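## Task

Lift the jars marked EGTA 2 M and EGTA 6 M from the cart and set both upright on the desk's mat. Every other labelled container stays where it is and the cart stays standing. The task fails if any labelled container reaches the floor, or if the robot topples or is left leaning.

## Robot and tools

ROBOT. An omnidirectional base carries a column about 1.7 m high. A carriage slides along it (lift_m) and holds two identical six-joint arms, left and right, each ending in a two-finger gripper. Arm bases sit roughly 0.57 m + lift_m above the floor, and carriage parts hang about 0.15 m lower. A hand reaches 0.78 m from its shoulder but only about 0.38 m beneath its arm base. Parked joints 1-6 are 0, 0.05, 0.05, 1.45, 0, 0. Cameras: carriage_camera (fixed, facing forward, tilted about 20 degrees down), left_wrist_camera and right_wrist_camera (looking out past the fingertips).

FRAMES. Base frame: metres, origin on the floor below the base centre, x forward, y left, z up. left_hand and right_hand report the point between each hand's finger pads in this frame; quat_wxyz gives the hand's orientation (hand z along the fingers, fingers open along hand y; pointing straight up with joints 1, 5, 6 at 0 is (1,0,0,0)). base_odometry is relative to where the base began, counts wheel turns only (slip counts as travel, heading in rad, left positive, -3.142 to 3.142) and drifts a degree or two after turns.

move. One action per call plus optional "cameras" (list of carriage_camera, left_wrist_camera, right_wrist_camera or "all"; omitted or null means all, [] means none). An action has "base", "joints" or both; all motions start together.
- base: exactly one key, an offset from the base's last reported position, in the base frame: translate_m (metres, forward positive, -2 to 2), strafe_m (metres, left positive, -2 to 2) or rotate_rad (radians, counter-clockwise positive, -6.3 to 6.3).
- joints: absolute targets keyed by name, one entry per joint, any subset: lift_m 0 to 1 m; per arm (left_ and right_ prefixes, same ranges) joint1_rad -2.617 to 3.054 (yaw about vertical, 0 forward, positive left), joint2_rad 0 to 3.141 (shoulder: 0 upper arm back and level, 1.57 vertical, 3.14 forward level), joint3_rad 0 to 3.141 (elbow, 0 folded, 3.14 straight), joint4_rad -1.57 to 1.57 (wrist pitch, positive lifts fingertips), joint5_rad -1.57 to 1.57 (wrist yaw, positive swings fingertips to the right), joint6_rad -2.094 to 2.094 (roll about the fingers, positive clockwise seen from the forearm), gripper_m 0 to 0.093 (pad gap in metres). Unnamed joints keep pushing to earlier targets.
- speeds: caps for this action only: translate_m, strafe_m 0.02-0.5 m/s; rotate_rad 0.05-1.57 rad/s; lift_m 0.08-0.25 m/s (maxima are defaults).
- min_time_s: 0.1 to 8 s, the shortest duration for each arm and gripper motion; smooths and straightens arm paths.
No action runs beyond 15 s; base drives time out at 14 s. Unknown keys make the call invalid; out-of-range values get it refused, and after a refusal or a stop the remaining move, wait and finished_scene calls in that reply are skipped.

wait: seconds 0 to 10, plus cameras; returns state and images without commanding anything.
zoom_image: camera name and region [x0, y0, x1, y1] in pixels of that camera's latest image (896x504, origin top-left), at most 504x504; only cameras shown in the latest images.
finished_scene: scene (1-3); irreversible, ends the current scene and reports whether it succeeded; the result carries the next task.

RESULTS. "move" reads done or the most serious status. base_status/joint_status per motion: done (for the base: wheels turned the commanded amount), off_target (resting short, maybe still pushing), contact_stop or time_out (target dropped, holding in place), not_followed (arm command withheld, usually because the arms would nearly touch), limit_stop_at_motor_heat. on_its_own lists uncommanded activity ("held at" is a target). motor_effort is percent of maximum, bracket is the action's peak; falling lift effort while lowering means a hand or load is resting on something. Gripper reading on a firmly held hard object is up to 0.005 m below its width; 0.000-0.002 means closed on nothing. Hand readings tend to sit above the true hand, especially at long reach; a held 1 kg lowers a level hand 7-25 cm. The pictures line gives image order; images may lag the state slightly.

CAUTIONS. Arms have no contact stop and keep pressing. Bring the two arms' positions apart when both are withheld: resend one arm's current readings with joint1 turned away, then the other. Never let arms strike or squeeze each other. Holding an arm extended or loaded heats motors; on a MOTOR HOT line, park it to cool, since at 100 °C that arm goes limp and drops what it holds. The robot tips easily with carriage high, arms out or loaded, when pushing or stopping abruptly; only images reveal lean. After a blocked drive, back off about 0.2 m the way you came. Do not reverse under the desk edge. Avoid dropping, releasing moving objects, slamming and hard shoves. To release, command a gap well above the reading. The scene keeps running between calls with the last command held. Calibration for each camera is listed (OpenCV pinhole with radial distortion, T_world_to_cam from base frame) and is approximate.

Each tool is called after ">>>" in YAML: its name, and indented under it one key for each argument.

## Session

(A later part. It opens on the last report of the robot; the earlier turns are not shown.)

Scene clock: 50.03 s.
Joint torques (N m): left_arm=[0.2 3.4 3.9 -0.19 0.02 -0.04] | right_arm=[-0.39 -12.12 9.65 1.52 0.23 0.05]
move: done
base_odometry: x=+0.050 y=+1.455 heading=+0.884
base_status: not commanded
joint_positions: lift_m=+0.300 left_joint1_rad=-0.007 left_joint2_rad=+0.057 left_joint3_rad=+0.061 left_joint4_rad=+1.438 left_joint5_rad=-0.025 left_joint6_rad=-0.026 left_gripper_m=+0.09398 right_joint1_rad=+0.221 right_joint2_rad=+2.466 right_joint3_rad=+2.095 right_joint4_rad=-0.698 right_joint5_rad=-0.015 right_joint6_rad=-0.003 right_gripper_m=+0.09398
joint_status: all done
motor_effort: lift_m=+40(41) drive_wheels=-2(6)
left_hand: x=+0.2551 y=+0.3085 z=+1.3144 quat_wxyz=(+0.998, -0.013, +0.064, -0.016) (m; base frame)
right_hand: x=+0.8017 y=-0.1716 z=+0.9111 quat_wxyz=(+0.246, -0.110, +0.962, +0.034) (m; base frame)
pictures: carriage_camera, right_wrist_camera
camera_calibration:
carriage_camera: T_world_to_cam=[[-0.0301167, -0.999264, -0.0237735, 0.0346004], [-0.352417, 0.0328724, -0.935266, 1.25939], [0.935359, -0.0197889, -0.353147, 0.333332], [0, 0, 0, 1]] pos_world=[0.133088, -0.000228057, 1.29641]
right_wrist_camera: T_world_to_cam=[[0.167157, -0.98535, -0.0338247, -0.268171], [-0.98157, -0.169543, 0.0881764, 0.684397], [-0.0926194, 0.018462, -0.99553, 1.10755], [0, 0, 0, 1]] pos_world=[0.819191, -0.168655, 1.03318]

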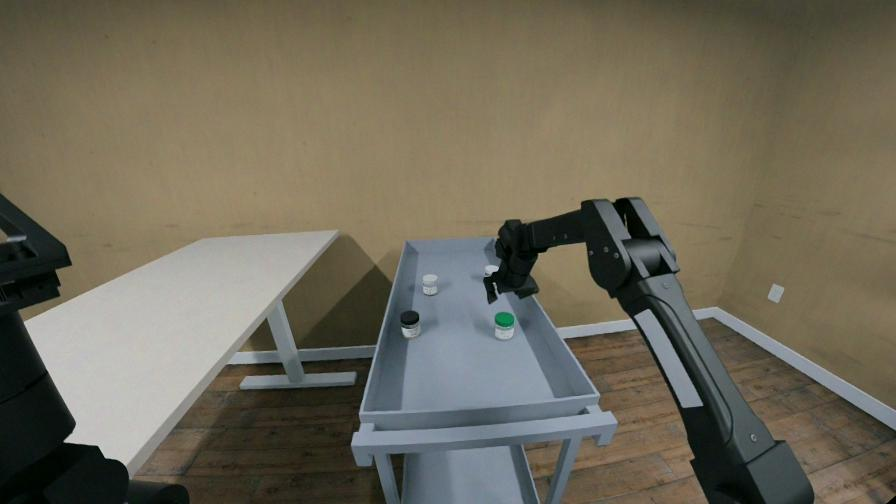

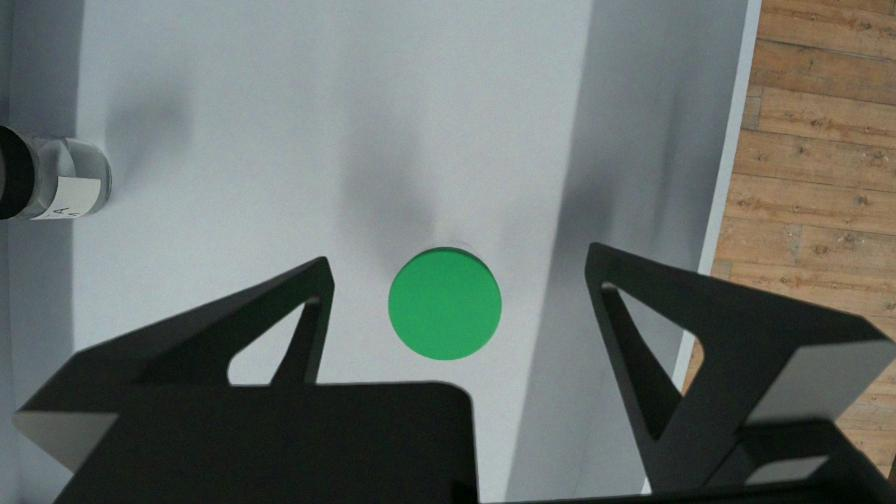

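>>> move:
  joints: {"right_joint1_rad":0.238,"right_joint2_rad":2.565,"right_joint3_rad":1.83,"right_joint4_rad":-0.36}
  min_time_s: 2.5
  cameras: ["carriage_camera","right_wrist_camera"]

>>> zoom_image:
  camera: "carriage_camera"
  region: [450, 240, 570, 350]

Scene clock: 54.40 s.
Joint torques (N m): left_arm=[0.17 3.4 3.92 -0.19 0.02 -0.04] | right_arm=[0.81 -11.85 6.2 1.78 0.23 0.06]
move: done
base_odometry: x=+0.050 y=+1.455 heading=+0.884
base_status: not commanded
joint_positions: lift_m=+0.300 left_joint1_rad=-0.007 left_joint2_rad=+0.057 left_joint3_rad=+0.061 left_joint4_rad=+1.440 left_joint5_rad=-0.025 left_joint6_rad=-0.026 left_gripper_m=+0.09398 right_joint1_rad=+0.232 right_joint2_rad=+2.548 right_joint3_rad=+1.837 right_joint4_rad=-0.374 right_joint5_rad=-0.015 right_joint6_rad=-0.003 right_gripper_m=+0.09398
joint_status: all done
motor_effort: lift_m=+40(41) drive_wheels=-2(2)
left_hand: x=+0.2549 y=+0.3085 z=+1.3144 quat_wxyz=(+0.998, -0.013, +0.063, -0.016) (m; base frame)
right_hand: x=+0.7847 y=-0.1689 z=+0.8103 quat_wxyz=(+0.238, -0.116, +0.964, +0.035) (m; base frame)
pictures: carriage_camera, right_wrist_camera
camera_calibration:
carriage_camera: T_world_to_cam=[[-0.0301167, -0.999264, -0.0237735, 0.0346004], [-0.352417, 0.0328724, -0.935266, 1.25939], [0.935359, -0.0197889, -0.353147, 0.333332], [0, 0, 0, 1]] pos_world=[0.133088, -0.000228057, 1.29641]
right_wrist_camera: T_world_to_cam=[[0.177342, -0.983609, -0.0326157, -0.27479], [-0.978137, -0.179819, 0.104466, 0.659349], [-0.108619, 0.0133764, -0.993993, 1.01599], [0, 0, 0, 1]] pos_world=[0.804021, -0.165312, 0.932047]

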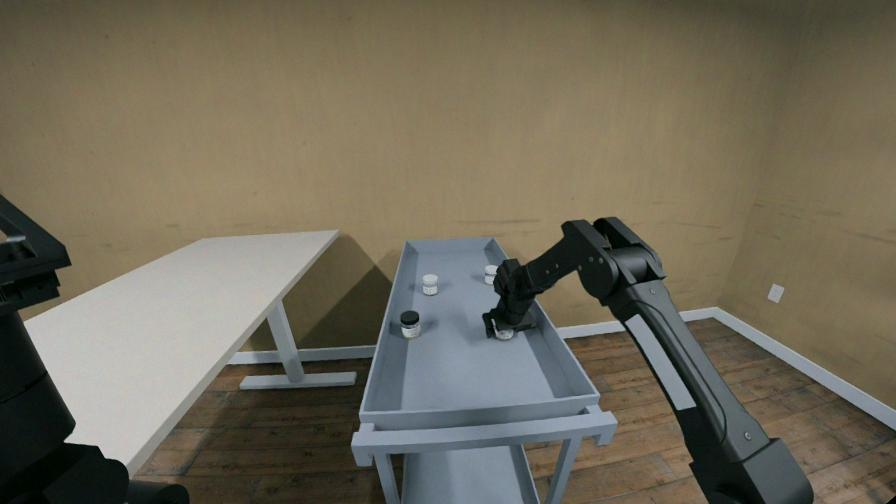

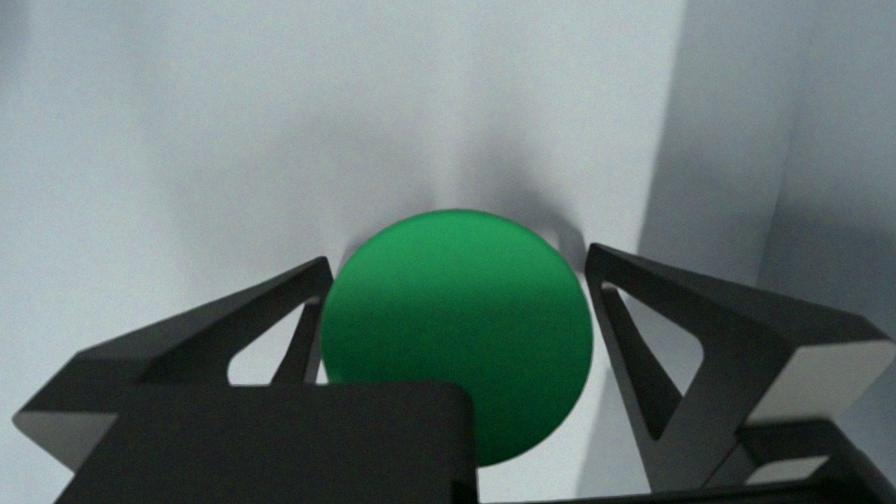

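Scaled by 4.200.

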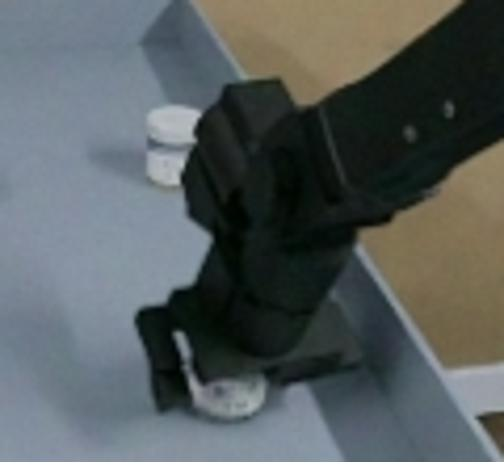

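>>> move:
  joints: {"right_gripper_m":0.05}
  min_time_s: 3
  cameras: ["right_wrist_camera"]

Scene clock: 58.57 s.
Joint torques (N m): left_arm=[0.17 3.4 3.92 -0.2 0.03 -0.04] | right_arm=[0.77 -11.84 6.23 1.8 0.22 0.06]
move: off_target
base_odometry: x=+0.050 y=+1.455 heading=+0.884
base_status: not commanded
joint_positions: lift_m=+0.300 left_joint1_rad=-0.007 left_joint2_rad=+0.057 left_joint3_rad=+0.061 left_joint4_rad=+1.440 left_joint5_rad=-0.025 left_joint6_rad=-0.026 left_gripper_m=+0.09398 right_joint1_rad=+0.232 right_joint2_rad=+2.548 right_joint3_rad=+1.837 right_joint4_rad=-0.373 right_joint5_rad=-0.015 right_joint6_rad=-0.003 right_gripper_m=+0.05426
joint_status: right_gripper_m off_target (ended at +0.05428, target +0.05000)
motor_effort: lift_m=+40(41) drive_wheels=-2(2)
left_hand: x=+0.2549 y=+0.3085 z=+1.3144 quat_wxyz=(+0.998, -0.013, +0.063, -0.016) (m; base frame)
right_hand: x=+0.7849 y=-0.1689 z=+0.8104 quat_wxyz=(+0.238, -0.116, +0.964, +0.035) (m; base frame)
pictures: right_wrist_camera
camera_calibration:
right_wrist_camera: T_world_to_cam=[[0.177378, -0.9836, -0.0326771, -0.27475], [-0.978253, -0.179847, 0.103329, 0.66059], [-0.107512, 0.013638, -0.99411, 1.01542], [0, 0, 0, 1]] pos_world=[0.804128, -0.165287, 0.9322]

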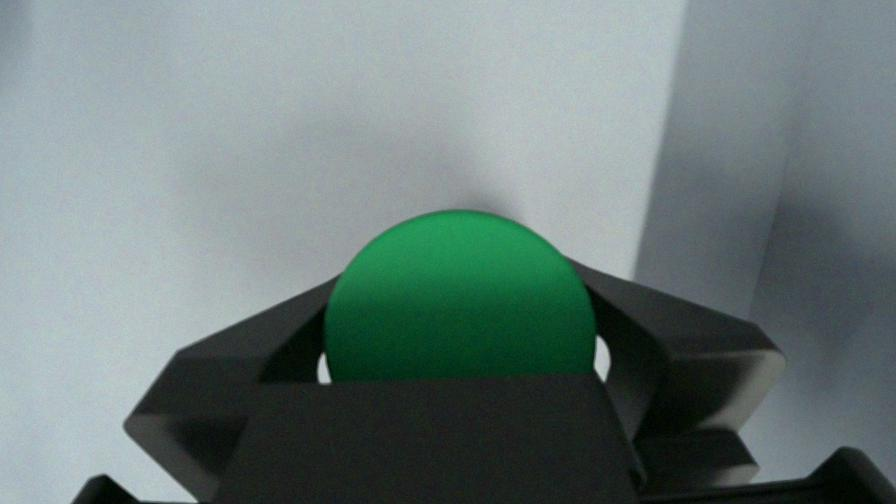

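>>> move:
  joints: {"lift_m":0.45}
  speeds: {"lift_m":0.1}
  cameras: ["carriage_camera"]

>>> move:
  joints: {"right_joint1_rad":-0.3,"right_joint2_rad":1.0,"right_joint3_rad":0.73,"right_joint4_rad":-0.77}
  min_time_s: 3
  cameras: ["carriage_camera","right_wrist_camera"]

Scene clock: 61.43 s.
Joint torques (N m): left_arm=[0.17 3.75 4.08 -0.29 0.02 -0.04] | right_arm=[0.84 -12.83 6.78 1.71 0.23 0.06]
move: done
base_odometry: x=+0.050 y=+1.455 heading=+0.884
base_status: not commanded
joint_positions: lift_m=+0.450 left_joint1_rad=-0.007 left_joint2_rad=+0.054 left_joint3_rad=+0.057 left_joint4_rad=+1.443 left_joint5_rad=-0.025 left_joint6_rad=-0.026 left_gripper_m=+0.09398 right_joint1_rad=+0.232 right_joint2_rad=+2.558 right_joint3_rad=+1.831 right_joint4_rad=-0.367 right_joint5_rad=-0.015 right_joint6_rad=-0.003 right_gripper_m=+0.05425
joint_status: all done
motor_effort: lift_m=+42(51) drive_wheels=+6(7)
left_hand: x=+0.2542 y=+0.3085 z=+1.4632 quat_wxyz=(+0.998, -0.013, +0.062, -0.016) (m; base frame)
right_hand: x=+0.7822 y=-0.1695 z=+0.9530 quat_wxyz=(+0.233, -0.116, +0.965, +0.034) (m; base frame)
pictures: carriage_camera
camera_calibration:
carriage_camera: T_world_to_cam=[[-0.0301167, -0.999264, -0.0237735, 0.0381634], [-0.352417, 0.0328724, -0.935266, 1.39956], [0.935359, -0.0197889, -0.353147, 0.386259], [0, 0, 0, 1]] pos_world=[0.133088, -0.000228057, 1.44628]

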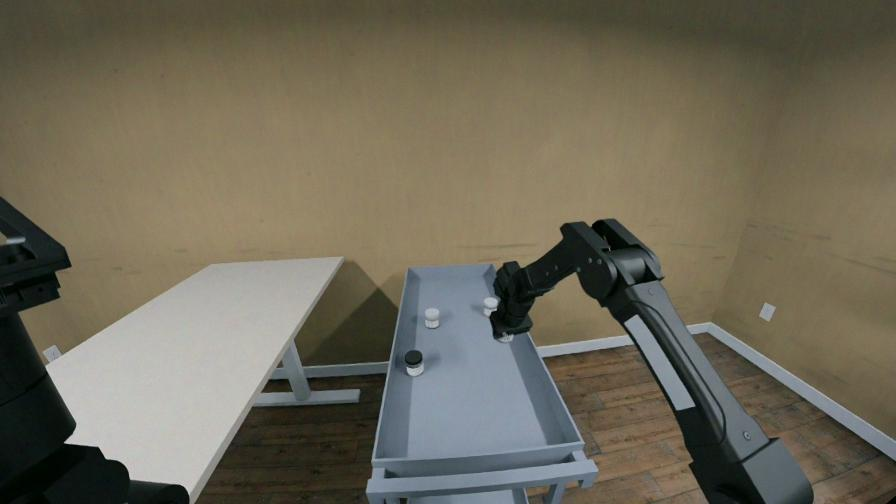

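Scene clock: 64.73 s.
Joint torques (N m): left_arm=[0.17 3.71 4.27 -0.24 0.02 -0.04] | right_arm=[-0.42 -3.55 7.04 1.68 0.21 0.06]
move: done
base_odometry: x=+0.050 y=+1.455 heading=+0.884
base_status: not commanded
joint_positions: lift_m=+0.450 left_joint1_rad=-0.007 left_joint2_rad=+0.054 left_joint3_rad=+0.057 left_joint4_rad=+1.443 left_joint5_rad=-0.025 left_joint6_rad=-0.026 left_gripper_m=+0.09398 right_joint1_rad=-0.294 right_joint2_rad=+1.013 right_joint3_rad=+0.735 right_joint4_rad=-0.765 right_joint5_rad=-0.013 right_joint6_rad=-0.003 right_gripper_m=+0.05425
joint_status: all done
motor_effort: lift_m=+41(42) drive_wheels=-2(7)
left_hand: x=+0.2542 y=+0.3085 z=+1.4632 quat_wxyz=(+0.998, -0.013, +0.062, -0.016) (m; base frame)
right_hand: x=+0.4683 y=-0.3766 z=+1.1465 quat_wxyz=(+0.259, +0.138, +0.955, -0.033) (m; base frame)
pictures: carriage_camera, right_wrist_camera
camera_calibration:
carriage_camera: T_world_to_cam=[[-0.0301167, -0.999264, -0.0237735, 0.0381634], [-0.352417, 0.0328724, -0.935266, 1.39956], [0.935359, -0.0197889, -0.353147, 0.386259], [0, 0, 0, 1]] pos_world=[0.133088, -0.000228057, 1.44628]
right_wrist_camera: T_world_to_cam=[[-0.340254, -0.939758, -0.0329031, -0.152738], [-0.939158, 0.337871, 0.0618459, 0.502944], [-0.0470031, 0.0519445, -0.997543, 1.30829], [0, 0, 0, 1]] pos_world=[0.481868, -0.381425, 1.26894]

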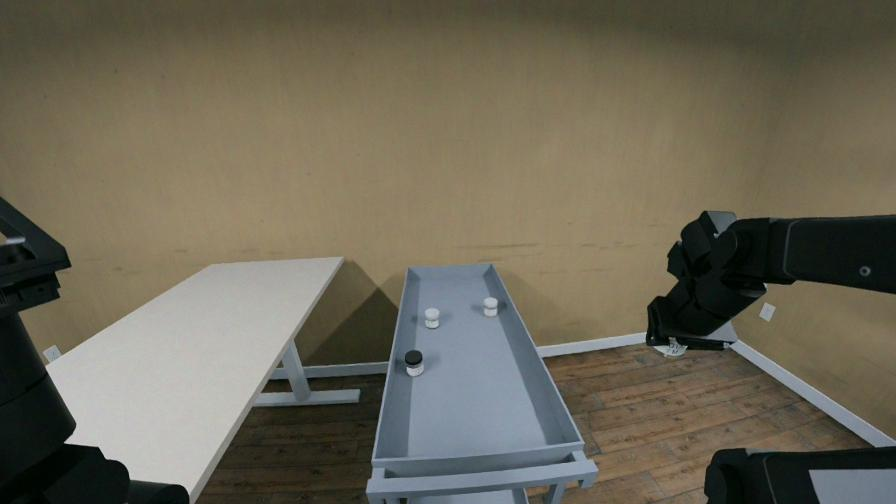

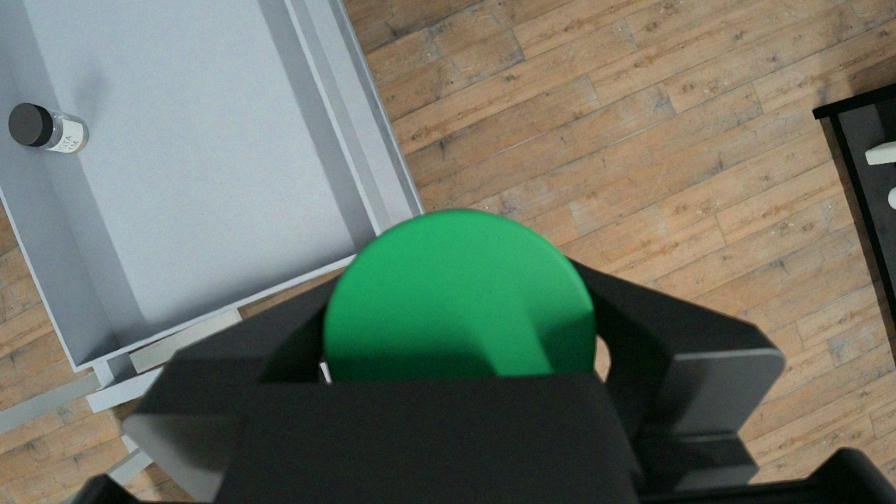

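>>> move:
  base: {"strafe_m": -1.05}
  joints: {"right_joint1_rad":0}
  speeds: {"strafe_m": 0.3}
  cameras: ["carriage_camera"]

>>> move:
  base: {"rotate_rad": 1.6}
  speeds: {"rotate_rad": 0.6}
  cameras: ["carriage_camera"]

Scene clock: 73.40 s.
Joint torques (N m): left_arm=[0.13 3.75 4.26 -0.24 0.01 -0.04] | right_arm=[0.69 -3.49 7.09 1.71 0.16 0.05]
move: done
base_odometry: x=+0.861 y=+0.789 heading=+0.884
base_status: done
joint_positions: lift_m=+0.450 left_joint1_rad=-0.005 left_joint2_rad=+0.054 left_joint3_rad=+0.057 left_joint4_rad=+1.444 left_joint5_rad=-0.025 left_joint6_rad=-0.026 left_gripper_m=+0.09398 right_joint1_rad=-0.005 right_joint2_rad=+1.012 right_joint3_rad=+0.735 right_joint4_rad=-0.767 right_joint5_rad=-0.008 right_joint6_rad=-0.003 right_gripper_m=+0.05425
joint_status: all done
motor_effort: lift_m=+41(42) drive_wheels=+1(19)
left_hand: x=+0.2541 y=+0.3085 z=+1.4632 quat_wxyz=(+0.998, -0.013, +0.062, -0.015) (m; base frame)
right_hand: x=+0.4781 y=-0.3042 z=+1.1461 quat_wxyz=(+0.260, +0.000, +0.966, +0.003) (m; base frame)
pictures: carriage_camera
camera_calibration:
carriage_camera: T_world_to_cam=[[-0.0301167, -0.999264, -0.0237735, 0.0381634], [-0.352417, 0.0328724, -0.935266, 1.39956], [0.935359, -0.0197889, -0.353147, 0.386259], [0, 0, 0, 1]] pos_world=[0.133088, -0.000228057, 1.44628]

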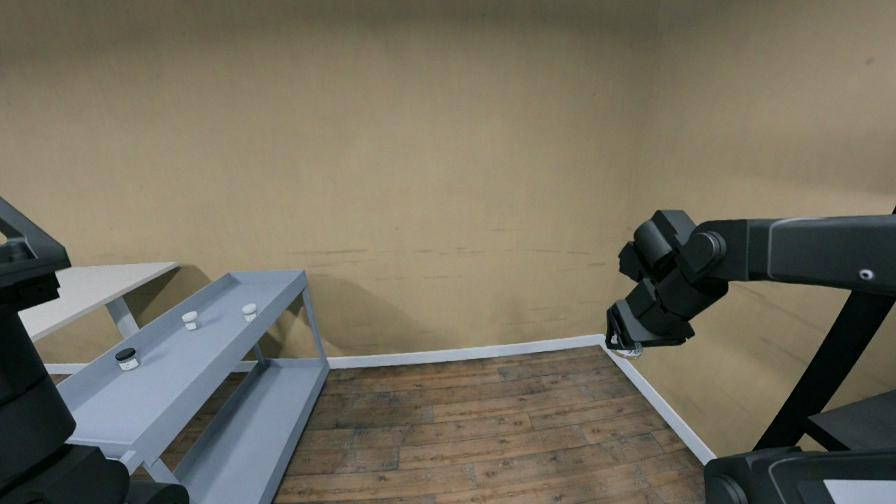

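Scene clock: 77.10 s.
Joint torques (N m): left_arm=[0.06 3.7 4.27 -0.26 0.02 -0.04] | right_arm=[0.55 -3.32 7.09 1.75 0.16 0.07]
move: done
base_odometry: x=+0.861 y=+0.789 heading=+2.483
base_status: done
joint_positions: lift_m=+0.450 left_joint1_rad=-0.005 left_joint2_rad=+0.054 left_joint3_rad=+0.057 left_joint4_rad=+1.445 left_joint5_rad=-0.025 left_joint6_rad=-0.026 left_gripper_m=+0.09399 right_joint1_rad=-0.004 right_joint2_rad=+1.010 right_joint3_rad=+0.735 right_joint4_rad=-0.771 right_joint5_rad=-0.008 right_joint6_rad=-0.003 right_gripper_m=+0.05425
joint_status: not commanded
motor_effort: lift_m=+41(42) drive_wheels=+8(17)
left_hand: x=+0.2538 y=+0.3085 z=+1.4633 quat_wxyz=(+0.998, -0.013, +0.061, -0.015) (m; base frame)
right_hand: x=+0.4772 y=-0.3040 z=+1.1461 quat_wxyz=(+0.259, -0.001, +0.966, +0.003) (m; base frame)
pictures: carriage_camera
camera_calibration:
carriage_camera: T_world_to_cam=[[-0.0301167, -0.999264, -0.0237735, 0.0381634], [-0.352417, 0.0328724, -0.935266, 1.39956], [0.935359, -0.0197889, -0.353147, 0.386259], [0, 0, 0, 1]] pos_world=[0.133088, -0.000228057, 1.44628]

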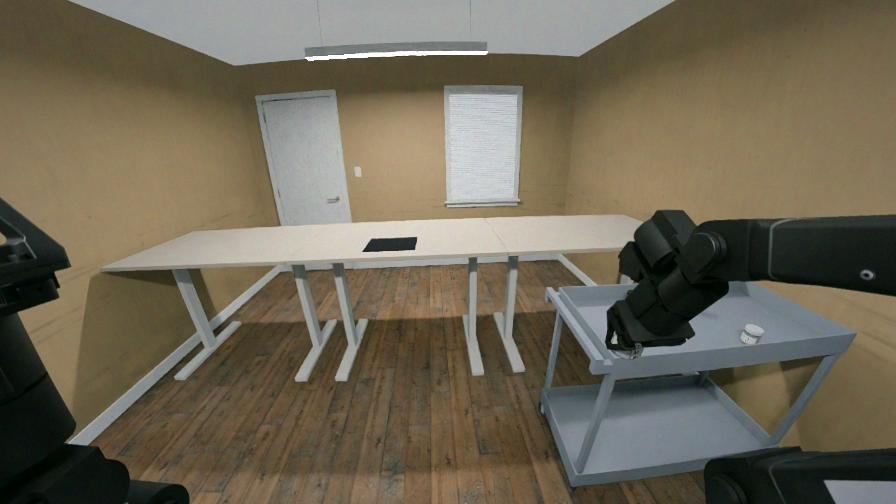

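>>> move:
  base: {"strafe_m": -1.14}
  speeds: {"strafe_m": 0.3}
  cameras: ["carriage_camera"]

Scene clock: 83.47 s.
Joint torques (N m): left_arm=[0.2 3.66 4.25 -0.26 0.04 -0.04] | right_arm=[0.51 -3.33 7.08 1.75 0.14 0.06]
move: done
base_odometry: x=+1.558 y=+1.691 heading=+2.484
base_status: done
joint_positions: lift_m=+0.450 left_joint1_rad=-0.005 left_joint2_rad=+0.054 left_joint3_rad=+0.057 left_joint4_rad=+1.445 left_joint5_rad=-0.025 left_joint6_rad=-0.026 left_gripper_m=+0.09399 right_joint1_rad=-0.004 right_joint2_rad=+1.010 right_joint3_rad=+0.735 right_joint4_rad=-0.771 right_joint5_rad=-0.007 right_joint6_rad=-0.003 right_gripper_m=+0.05425
joint_status: not commanded
motor_effort: lift_m=+42(42) drive_wheels=-4(22)
left_hand: x=+0.2538 y=+0.3085 z=+1.4633 quat_wxyz=(+0.998, -0.013, +0.061, -0.015) (m; base frame)
right_hand: x=+0.4772 y=-0.3042 z=+1.1461 quat_wxyz=(+0.259, -0.001, +0.966, +0.002) (m; base frame)
pictures: carriage_camera
camera_calibration:
carriage_camera: T_world_to_cam=[[-0.0301167, -0.999264, -0.0237735, 0.0381634], [-0.352417, 0.0328724, -0.935266, 1.39956], [0.935359, -0.0197889, -0.353147, 0.386259], [0, 0, 0, 1]] pos_world=[0.133088, -0.000228057, 1.44628]

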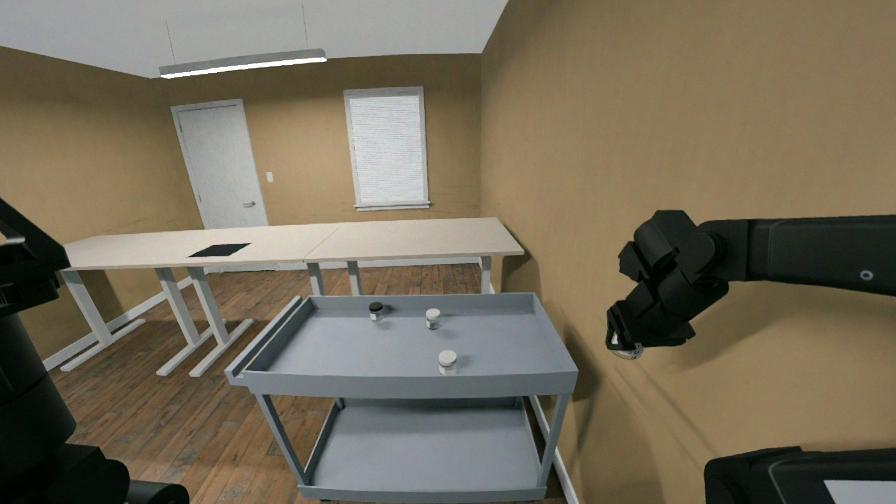

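>>> move:
  base: {"translate_m": 0.34}
  speeds: {"translate_m": 0.15}
  cameras: ["carriage_camera"]

>>> move:
  joints: {"left_joint1_rad":-0.48,"left_joint2_rad":2.35,"left_joint3_rad":1.98,"left_joint4_rad":-0.718,"left_joint5_rad":0,"left_joint6_rad":0}
  min_time_s: 3
  cameras: ["carriage_camera","left_wrist_camera"]

Scene clock: 88.67 s.
Joint torques (N m): left_arm=[-0.03 3.6 4.22 -0.3 0.03 -0.04] | right_arm=[0.55 -3.14 7.06 1.79 0.15 0.07]
move: done
base_odometry: x=+1.289 y=+1.899 heading=+2.484
base_status: done
joint_positions: lift_m=+0.450 left_joint1_rad=-0.005 left_joint2_rad=+0.054 left_joint3_rad=+0.057 left_joint4_rad=+1.448 left_joint5_rad=-0.025 left_joint6_rad=-0.026 left_gripper_m=+0.09399 right_joint1_rad=-0.004 right_joint2_rad=+1.009 right_joint3_rad=+0.735 right_joint4_rad=-0.773 right_joint5_rad=-0.007 right_joint6_rad=-0.003 right_gripper_m=+0.05425
joint_status: not commanded
motor_effort: lift_m=+41(42) drive_wheels=+7(15)
left_hand: x=+0.2531 y=+0.3086 z=+1.4634 quat_wxyz=(+0.998, -0.013, +0.060, -0.015) (m; base frame)
right_hand: x=+0.4769 y=-0.3042 z=+1.1462 quat_wxyz=(+0.259, -0.001, +0.966, +0.002) (m; base frame)
pictures: carriage_camera
camera_calibration:
carriage_camera: T_world_to_cam=[[-0.0301167, -0.999264, -0.0237735, 0.0381634], [-0.352417, 0.0328724, -0.935266, 1.39956], [0.935359, -0.0197889, -0.353147, 0.386259], [0, 0, 0, 1]] pos_world=[0.133088, -0.000228057, 1.44628]

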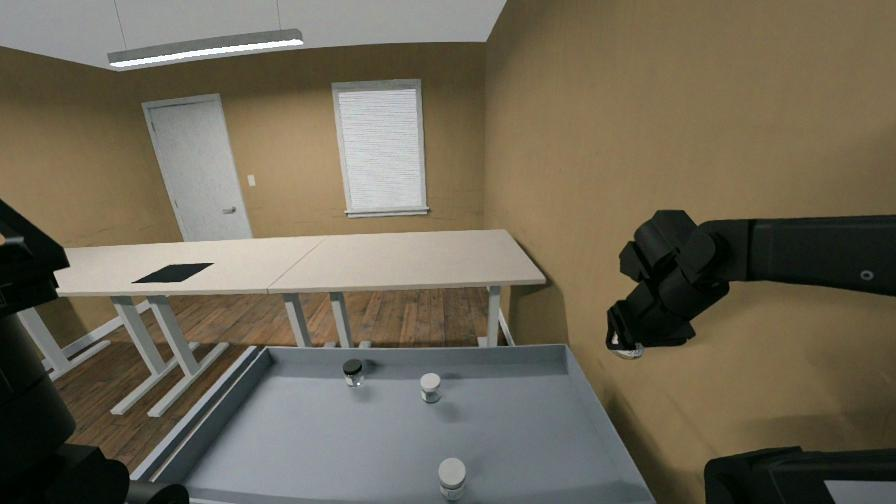

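Scene clock: 92.03 s.
Joint torques (N m): left_arm=[-1.03 -14.3 9.05 1.07 0.13 0.11] | right_arm=[0.58 -3.21 7.09 1.77 0.15 0.07]
move: done
base_odometry: x=+1.289 y=+1.899 heading=+2.484
base_status: not commanded
joint_positions: lift_m=+0.450 left_joint1_rad=-0.474 left_joint2_rad=+2.342 left_joint3_rad=+1.945 left_joint4_rad=-0.710 left_joint5_rad=-0.012 left_joint6_rad=-0.016 left_gripper_m=+0.09399 right_joint1_rad=-0.004 right_joint2_rad=+1.009 right_joint3_rad=+0.735 right_joint4_rad=-0.773 right_joint5_rad=-0.007 right_joint6_rad=-0.003 right_gripper_m=+0.05425
joint_status: all done
motor_effort: lift_m=+41(42) drive_wheels=+7(7)
left_hand: x=+0.7242 y=+0.0491 z=+1.0743 quat_wxyz=(+0.224, +0.220, +0.948, -0.050) (m; base frame)
right_hand: x=+0.4769 y=-0.3042 z=+1.1462 quat_wxyz=(+0.259, -0.001, +0.966, +0.002) (m; base frame)
pictures: carriage_camera, left_wrist_camera
camera_calibration:
carriage_camera: T_world_to_cam=[[-0.0301167, -0.999264, -0.0237735, 0.0381634], [-0.352417, 0.0328724, -0.935266, 1.39956], [0.935359, -0.0197889, -0.353147, 0.386259], [0, 0, 0, 1]] pos_world=[0.133088, -0.000228057, 1.44628]
left_wrist_camera: T_world_to_cam=[[-0.457281, -0.8893, 0.00630187, 0.370036], [-0.874638, 0.451001, 0.177782, 0.424232], [-0.160943, 0.0757842, -0.98405, 1.29207], [0, 0, 0, 1]] pos_world=[0.74821, 0.0398259, 1.19371]

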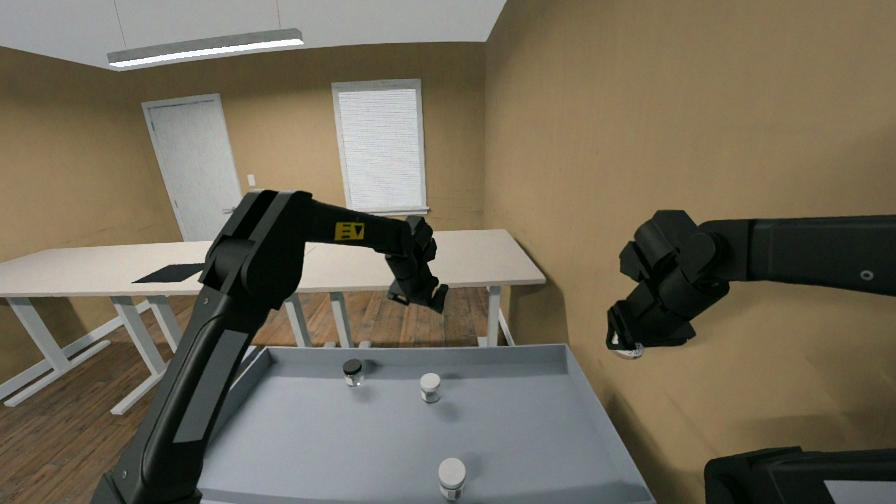

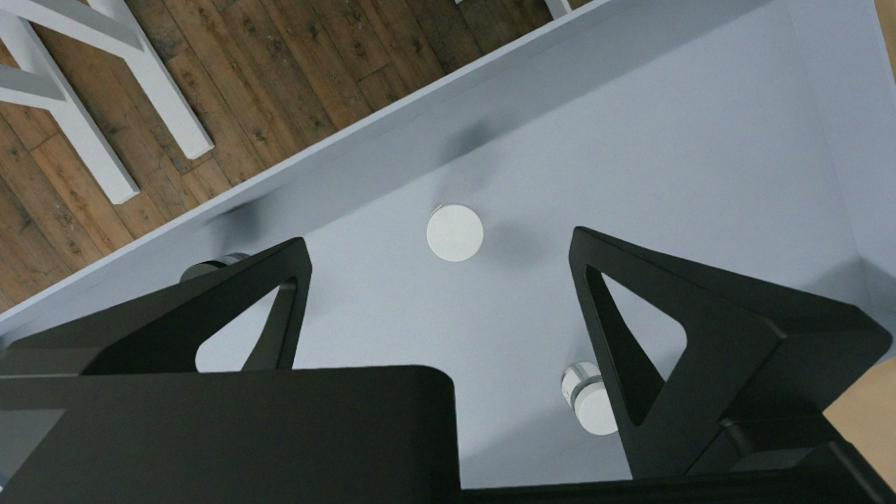

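>>> move:
  joints: {"lift_m":0.3,"left_joint1_rad":-0.497}
  speeds: {"lift_m":0.1}
  cameras: []

>>> move:
  joints: {"left_joint2_rad":2.44,"left_joint3_rad":1.84,"left_joint4_rad":-0.47}
  min_time_s: 2
  cameras: ["carriage_camera","left_wrist_camera"]

Scene clock: 96.33 s.
Joint torques (N m): left_arm=[-0.84 -15.01 8.42 1.1 0.12 0.1] | right_arm=[0.55 -3.25 7.6 1.76 0.15 0.06]
move: done
base_odometry: x=+1.289 y=+1.899 heading=+2.484
base_status: not commanded
joint_positions: lift_m=+0.300 left_joint1_rad=-0.493 left_joint2_rad=+2.349 left_joint3_rad=+1.953 left_joint4_rad=-0.718 left_joint5_rad=-0.011 left_joint6_rad=-0.015 left_gripper_m=+0.09399 right_joint1_rad=-0.004 right_joint2_rad=+1.009 right_joint3_rad=+0.728 right_joint4_rad=-0.775 right_joint5_rad=-0.007 right_joint6_rad=-0.003 right_gripper_m=+0.05425
joint_status: all done
motor_effort: lift_m=+36(37) drive_wheels=-2(7)
left_hand: x=+0.7193 y=+0.0395 z=+0.9231 quat_wxyz=(+0.221, +0.230, +0.947, -0.052) (m; base frame)
right_hand: x=+0.4751 y=-0.3042 z=+0.9942 quat_wxyz=(+0.255, -0.001, +0.967, +0.002) (m; base frame)
pictures: none
No camera images: "cameras" was empty.

Scene clock: 98.63 s.
Joint torques (N m): left_arm=[-0.72 -14.43 5.05 1.34 0.12 0.1] | right_arm=[0.57 -3.15 7.61 1.78 0.15 0.06]
move: done
base_odometry: x=+1.289 y=+1.899 heading=+2.484
base_status: not commanded
joint_positions: lift_m=+0.300 left_joint1_rad=-0.493 left_joint2_rad=+2.428 left_joint3_rad=+1.852 left_joint4_rad=-0.488 left_joint5_rad=-0.011 left_joint6_rad=-0.015 left_gripper_m=+0.09399 right_joint1_rad=-0.004 right_joint2_rad=+1.009 right_joint3_rad=+0.728 right_joint4_rad=-0.775 right_joint5_rad=-0.007 right_joint6_rad=-0.003 right_gripper_m=+0.05425
joint_status: all done
motor_effort: lift_m=+36(37) drive_wheels=+7(7)
left_hand: x=+0.7317 y=+0.0328 z=+0.8696 quat_wxyz=(+0.244, +0.228, +0.941, -0.058) (m; base frame)
right_hand: x=+0.4751 y=-0.3042 z=+0.9942 quat_wxyz=(+0.255, -0.001, +0.967, +0.002) (m; base frame)
pictures: carriage_camera, left_wrist_camera
camera_calibration:
carriage_camera: T_world_to_cam=[[-0.0301167, -0.999264, -0.0237735, 0.0346072], [-0.352417, 0.0328724, -0.935266, 1.25966], [0.935359, -0.0197889, -0.353147, 0.333433], [0, 0, 0, 1]] pos_world=[0.133088, -0.000228057, 1.29669]
left_wrist_camera: T_world_to_cam=[[-0.475314, -0.879792, 0.006563, 0.372853], [-0.871401, 0.471783, 0.134462, 0.509174], [-0.121395, 0.0581925, -0.990897, 1.07065], [0, 0, 0, 1]] pos_world=[0.750889, 0.0255095, 0.989993]

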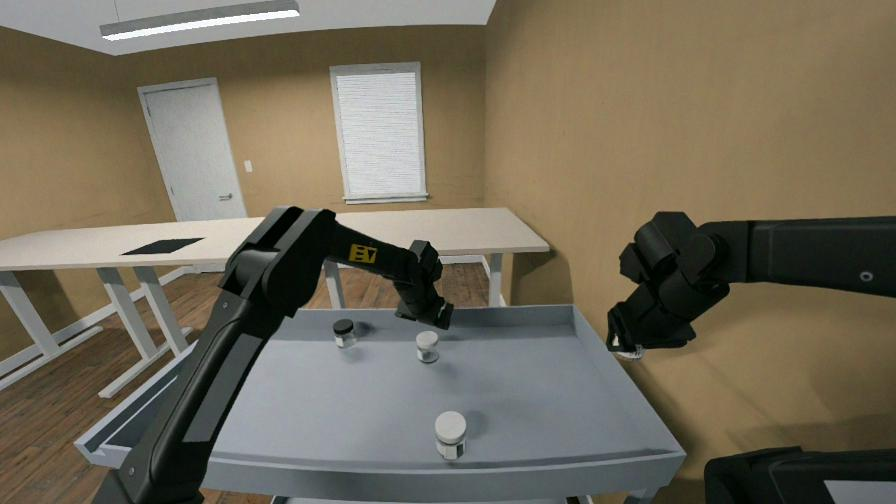

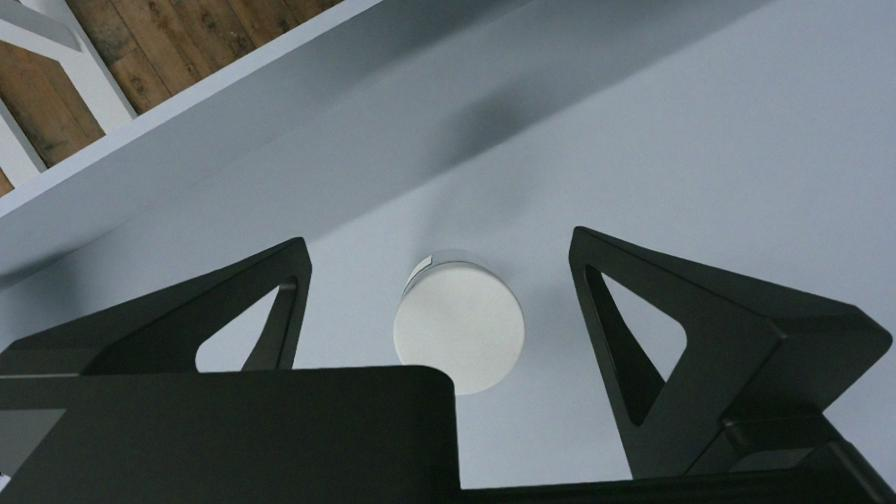

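>>> move:
  joints: {"left_joint1_rad":-0.51,"left_joint2_rad":2.474,"left_joint3_rad":1.69,"left_joint4_rad":-0.318}
  min_time_s: 2.5
  cameras: ["carriage_camera","left_wrist_camera"]

Scene clock: 102.17 s.
Joint torques (N m): left_arm=[-0.85 -14.11 4.68 1.34 0.12 0.1] | right_arm=[0.57 -3.14 7.6 1.78 0.15 0.06]
move: done
base_odometry: x=+1.289 y=+1.899 heading=+2.484
base_status: not commanded
joint_positions: lift_m=+0.300 left_joint1_rad=-0.503 left_joint2_rad=+2.462 left_joint3_rad=+1.702 left_joint4_rad=-0.335 left_joint5_rad=-0.011 left_joint6_rad=-0.015 left_gripper_m=+0.09399 right_joint1_rad=-0.004 right_joint2_rad=+1.009 right_joint3_rad=+0.728 right_joint4_rad=-0.775 right_joint5_rad=-0.007 right_joint6_rad=-0.003 right_gripper_m=+0.05425
joint_status: all done
motor_effort: lift_m=+36(37) drive_wheels=+7(7)
left_hand: x=+0.7113 y=+0.0375 z=+0.8171 quat_wxyz=(+0.229, +0.234, +0.943, -0.055) (m; base frame)
right_hand: x=+0.4751 y=-0.3042 z=+0.9942 quat_wxyz=(+0.255, -0.001, +0.967, +0.002) (m; base frame)
pictures: carriage_camera, left_wrist_camera
camera_calibration:
carriage_camera: T_world_to_cam=[[-0.0301167, -0.999264, -0.0237735, 0.0346072], [-0.352417, 0.0328724, -0.935266, 1.25966], [0.935359, -0.0197889, -0.353147, 0.333433], [0, 0, 0, 1]] pos_world=[0.133088, -0.000228057, 1.29669]
left_wrist_camera: T_world_to_cam=[[-0.483838, -0.875133, 0.00662111, 0.373475], [-0.862626, 0.478171, 0.165012, 0.464773], [-0.147573, 0.0741273, -0.986269, 1.03009], [0, 0, 0, 1]] pos_world=[0.73364, 0.0282412, 0.93678]

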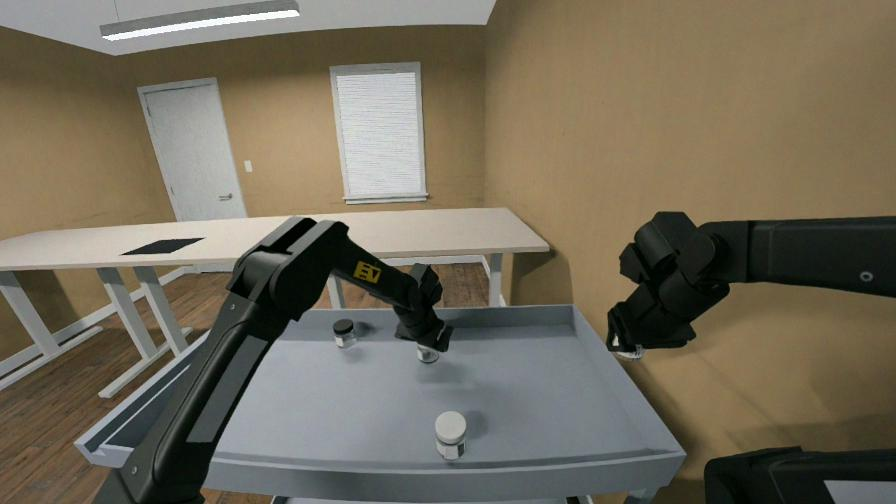

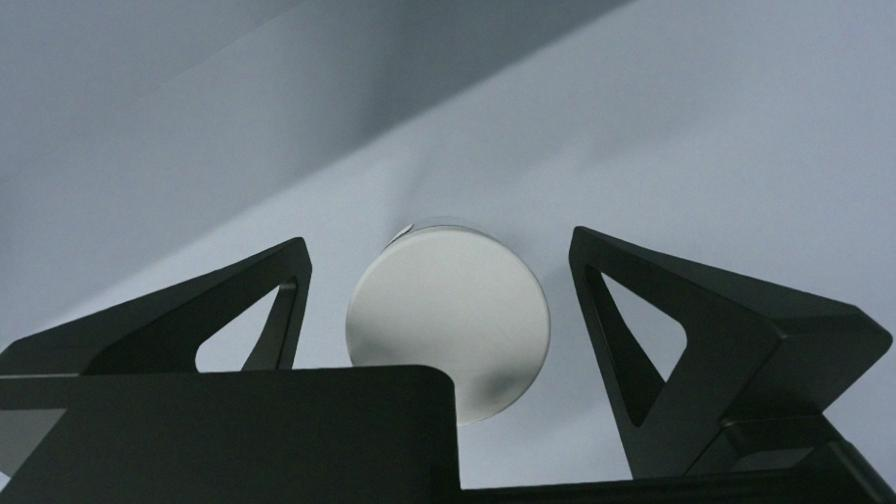

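>>> move:
  joints: {"lift_m":0.28}
  speeds: {"lift_m":0.08}
  cameras: ["left_wrist_camera"]

>>> move:
  joints: {"left_gripper_m":0.05}
  min_time_s: 3
  cameras: ["left_wrist_camera"]

Scene clock: 103.47 s.
Joint torques (N m): left_arm=[-0.92 -14.99 4.81 1.28 0.12 0.1] | right_arm=[0.57 -3.17 7.66 1.78 0.14 0.06]
move: done
base_odometry: x=+1.289 y=+1.899 heading=+2.484
base_status: not commanded
joint_positions: lift_m=+0.280 left_joint1_rad=-0.503 left_joint2_rad=+2.470 left_joint3_rad=+1.702 left_joint4_rad=-0.327 left_joint5_rad=-0.011 left_joint6_rad=-0.015 left_gripper_m=+0.09399 right_joint1_rad=-0.004 right_joint2_rad=+1.008 right_joint3_rad=+0.728 right_joint4_rad=-0.776 right_joint5_rad=-0.007 right_joint6_rad=-0.003 right_gripper_m=+0.05425
joint_status: all done
motor_effort: lift_m=+36(37) drive_wheels=-2(7)
left_hand: x=+0.7114 y=+0.0374 z=+0.7936 quat_wxyz=(+0.229, +0.234, +0.943, -0.055) (m; base frame)
right_hand: x=+0.4747 y=-0.3042 z=+0.9740 quat_wxyz=(+0.255, -0.001, +0.967, +0.002) (m; base frame)
pictures: left_wrist_camera
camera_calibration:
left_wrist_camera: T_world_to_cam=[[-0.483833, -0.875135, 0.00662247, 0.373627], [-0.862515, 0.47811, 0.165764, 0.46808], [-0.148232, 0.0744902, -0.986143, 1.00725], [0, 0, 0, 1]] pos_world=[0.733806, 0.0281499, 0.913229]

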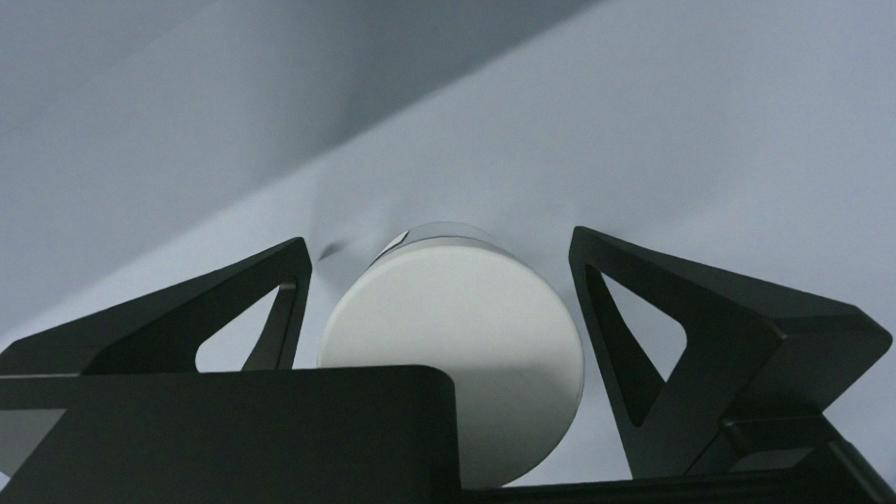

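Scene clock: 106.77 s.
Joint torques (N m): left_arm=[-1.02 -14.93 4.64 1.24 0.12 0.1] | right_arm=[0.58 -3.11 7.66 1.78 0.15 0.06]
move: done
base_odometry: x=+1.289 y=+1.899 heading=+2.484
base_status: not commanded
joint_positions: lift_m=+0.280 left_joint1_rad=-0.503 left_joint2_rad=+2.470 left_joint3_rad=+1.702 left_joint4_rad=-0.327 left_joint5_rad=-0.011 left_joint6_rad=-0.015 left_gripper_m=+0.05338 right_joint1_rad=-0.004 right_joint2_rad=+1.008 right_joint3_rad=+0.728 right_joint4_rad=-0.776 right_joint5_rad=-0.007 right_joint6_rad=-0.003 right_gripper_m=+0.05425
joint_status: all done
motor_effort: lift_m=+36(37) drive_wheels=+7(7)
left_hand: x=+0.7113 y=+0.0373 z=+0.7936 quat_wxyz=(+0.229, +0.234, +0.943, -0.055) (m; base frame)
right_hand: x=+0.4747 y=-0.3042 z=+0.9740 quat_wxyz=(+0.255, -0.001, +0.967, +0.002) (m; base frame)
pictures: left_wrist_camera
camera_calibration:
left_wrist_camera: T_world_to_cam=[[-0.484136, -0.874962, 0.00730082, 0.373167], [-0.862294, 0.47851, 0.165762, 0.46791], [-0.148529, 0.0739559, -0.986139, 1.00748], [0, 0, 0, 1]] pos_world=[0.733779, 0.028098, 0.913226]

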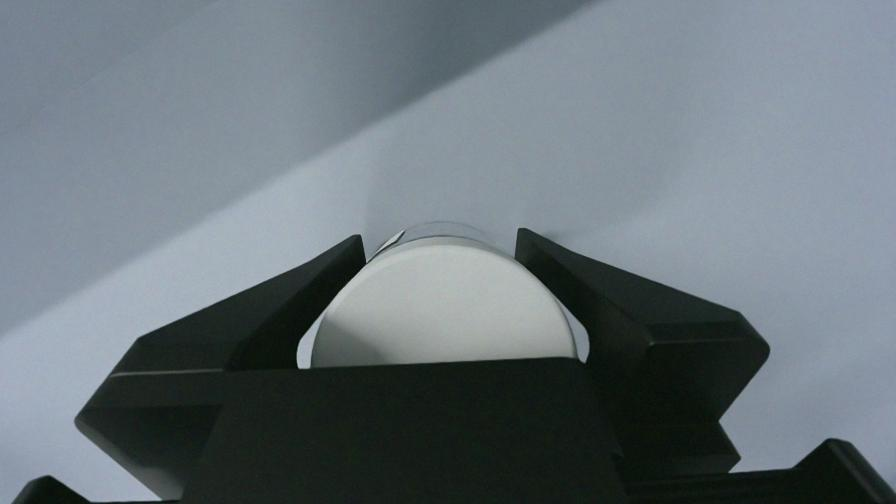

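>>> move:
  joints: {"lift_m":0.45}
  speeds: {"lift_m":0.1}
  cameras: []

>>> move:
  joints: {"left_joint1_rad":0,"left_joint2_rad":1.0,"left_joint3_rad":0.73,"left_joint4_rad":-0.77}
  min_time_s: 3
  cameras: ["carriage_camera","left_wrist_camera"]

>>> move:
  base: {"translate_m": -0.3}
  speeds: {"translate_m": 0.2}
  cameras: ["carriage_camera"]

Scene clock: 109.47 s.
Joint torques (N m): left_arm=[-0.96 -15.28 5.03 1.21 0.11 0.1] | right_arm=[0.53 -3.11 7.83 1.72 0.15 0.07]
move: done
base_odometry: x=+1.289 y=+1.899 heading=+2.484
base_status: not commanded
joint_positions: lift_m=+0.450 left_joint1_rad=-0.503 left_joint2_rad=+2.475 left_joint3_rad=+1.697 left_joint4_rad=-0.326 left_joint5_rad=-0.011 left_joint6_rad=-0.015 left_gripper_m=+0.05337 right_joint1_rad=-0.004 right_joint2_rad=+1.008 right_joint3_rad=+0.726 right_joint4_rad=-0.775 right_joint5_rad=-0.007 right_joint6_rad=-0.003 right_gripper_m=+0.05425
joint_status: all done
motor_effort: lift_m=+41(51) drive_wheels=+7(7)
left_hand: x=+0.7094 y=+0.0384 z=+0.9590 quat_wxyz=(+0.225, +0.234, +0.944, -0.054) (m; base frame)
right_hand: x=+0.4746 y=-0.3042 z=+1.1431 quat_wxyz=(+0.254, -0.001, +0.967, +0.002) (m; base frame)
pictures: none
No camera images: "cameras" was empty.

Scene clock: 112.77 s.
Joint torques (N m): left_arm=[0.16 -4 5.34 1.22 0.11 0.1] | right_arm=[0.54 -3.1 7.8 1.77 0.14 0.07]
move: done
base_odometry: x=+1.289 y=+1.899 heading=+2.484
base_status: not commanded
joint_positions: lift_m=+0.450 left_joint1_rad=-0.007 left_joint2_rad=+1.015 left_joint3_rad=+0.741 left_joint4_rad=-0.769 left_joint5_rad=-0.010 left_joint6_rad=-0.015 left_gripper_m=+0.05337 right_joint1_rad=-0.004 right_joint2_rad=+1.008 right_joint3_rad=+0.726 right_joint4_rad=-0.775 right_joint5_rad=-0.007 right_joint6_rad=-0.003 right_gripper_m=+0.05425
joint_status: all done
motor_effort: lift_m=+41(42) drive_wheels=-3(7)
left_hand: x=+0.4792 y=+0.3043 z=+1.1480 quat_wxyz=(+0.261, -0.005, +0.965, +0.002) (m; base frame)
right_hand: x=+0.4746 y=-0.3042 z=+1.1431 quat_wxyz=(+0.254, -0.001, +0.967, +0.002) (m; base frame)
pictures: carriage_camera, left_wrist_camera
camera_calibration:
carriage_camera: T_world_to_cam=[[-0.0301167, -0.999264, -0.0237735, 0.0381635], [-0.352417, 0.0328724, -0.935266, 1.39957], [0.935359, -0.0197889, -0.353147, 0.386262], [0, 0, 0, 1]] pos_world=[0.133088, -0.000228057, 1.44628]
left_wrist_camera: T_world_to_cam=[[-0.0101915, -0.999919, 0.00764343, 0.302295], [-0.993547, 0.0109895, 0.112885, 0.347162], [-0.11296, -0.00644364, -0.993579, 1.31875], [0, 0, 0, 1]] pos_world=[0.496968, 0.306953, 1.26878]

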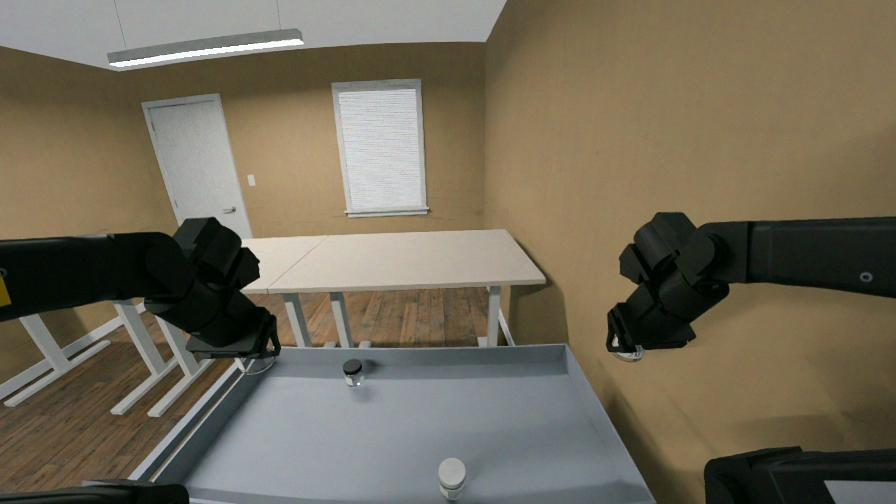

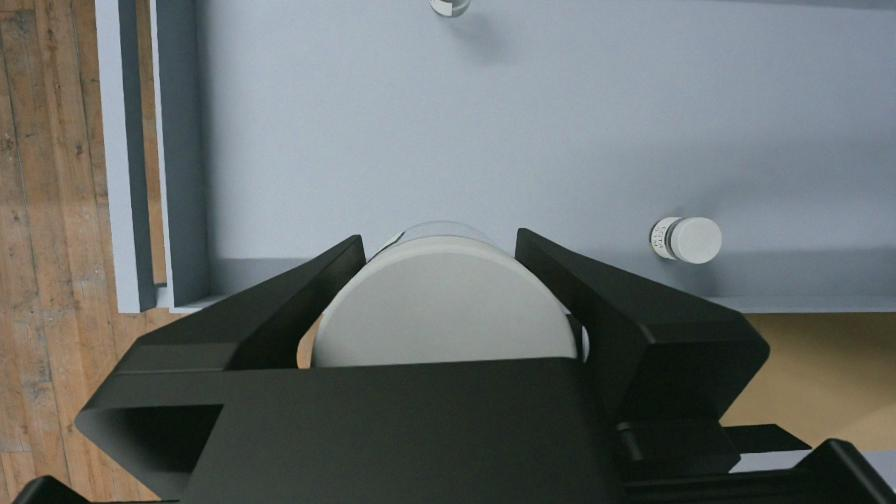

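Scene clock: 115.47 s.
Joint torques (N m): left_arm=[0.14 -3.44 5.38 1.29 0.11 0.1] | right_arm=[0.58 -2.88 7.82 1.82 0.15 0.06]
move: done
base_odometry: x=+1.526 y=+1.716 heading=+2.483
base_status: done
joint_positions: lift_m=+0.450 left_joint1_rad=-0.007 left_joint2_rad=+1.011 left_joint3_rad=+0.741 left_joint4_rad=-0.776 left_joint5_rad=-0.010 left_joint6_rad=-0.015 left_gripper_m=+0.05337 right_joint1_rad=-0.004 right_joint2_rad=+1.008 right_joint3_rad=+0.726 right_joint4_rad=-0.776 right_joint5_rad=-0.007 right_joint6_rad=-0.003 right_gripper_m=+0.05425
joint_status: not commanded
motor_effort: lift_m=+41(42) drive_wheels=+4(13)
left_hand: x=+0.4778 y=+0.3044 z=+1.1479 quat_wxyz=(+0.260, -0.005, +0.966, +0.002) (m; base frame)
right_hand: x=+0.4744 y=-0.3042 z=+1.1430 quat_wxyz=(+0.254, -0.001, +0.967, +0.002) (m; base frame)
pictures: carriage_camera
camera_calibration:
carriage_camera: T_world_to_cam=[[-0.0301167, -0.999264, -0.0237735, 0.0381635], [-0.352417, 0.0328724, -0.935266, 1.39957], [0.935359, -0.0197889, -0.353147, 0.386262], [0, 0, 0, 1]] pos_world=[0.133088, -0.000228057, 1.44628]

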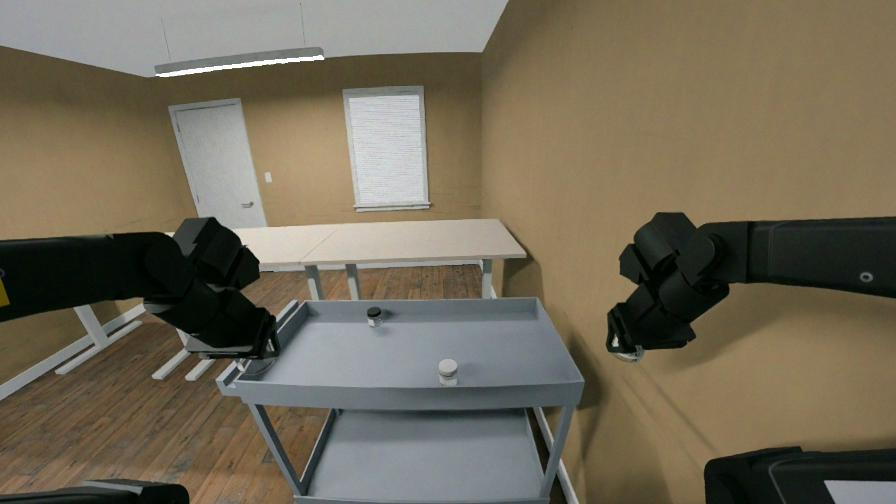

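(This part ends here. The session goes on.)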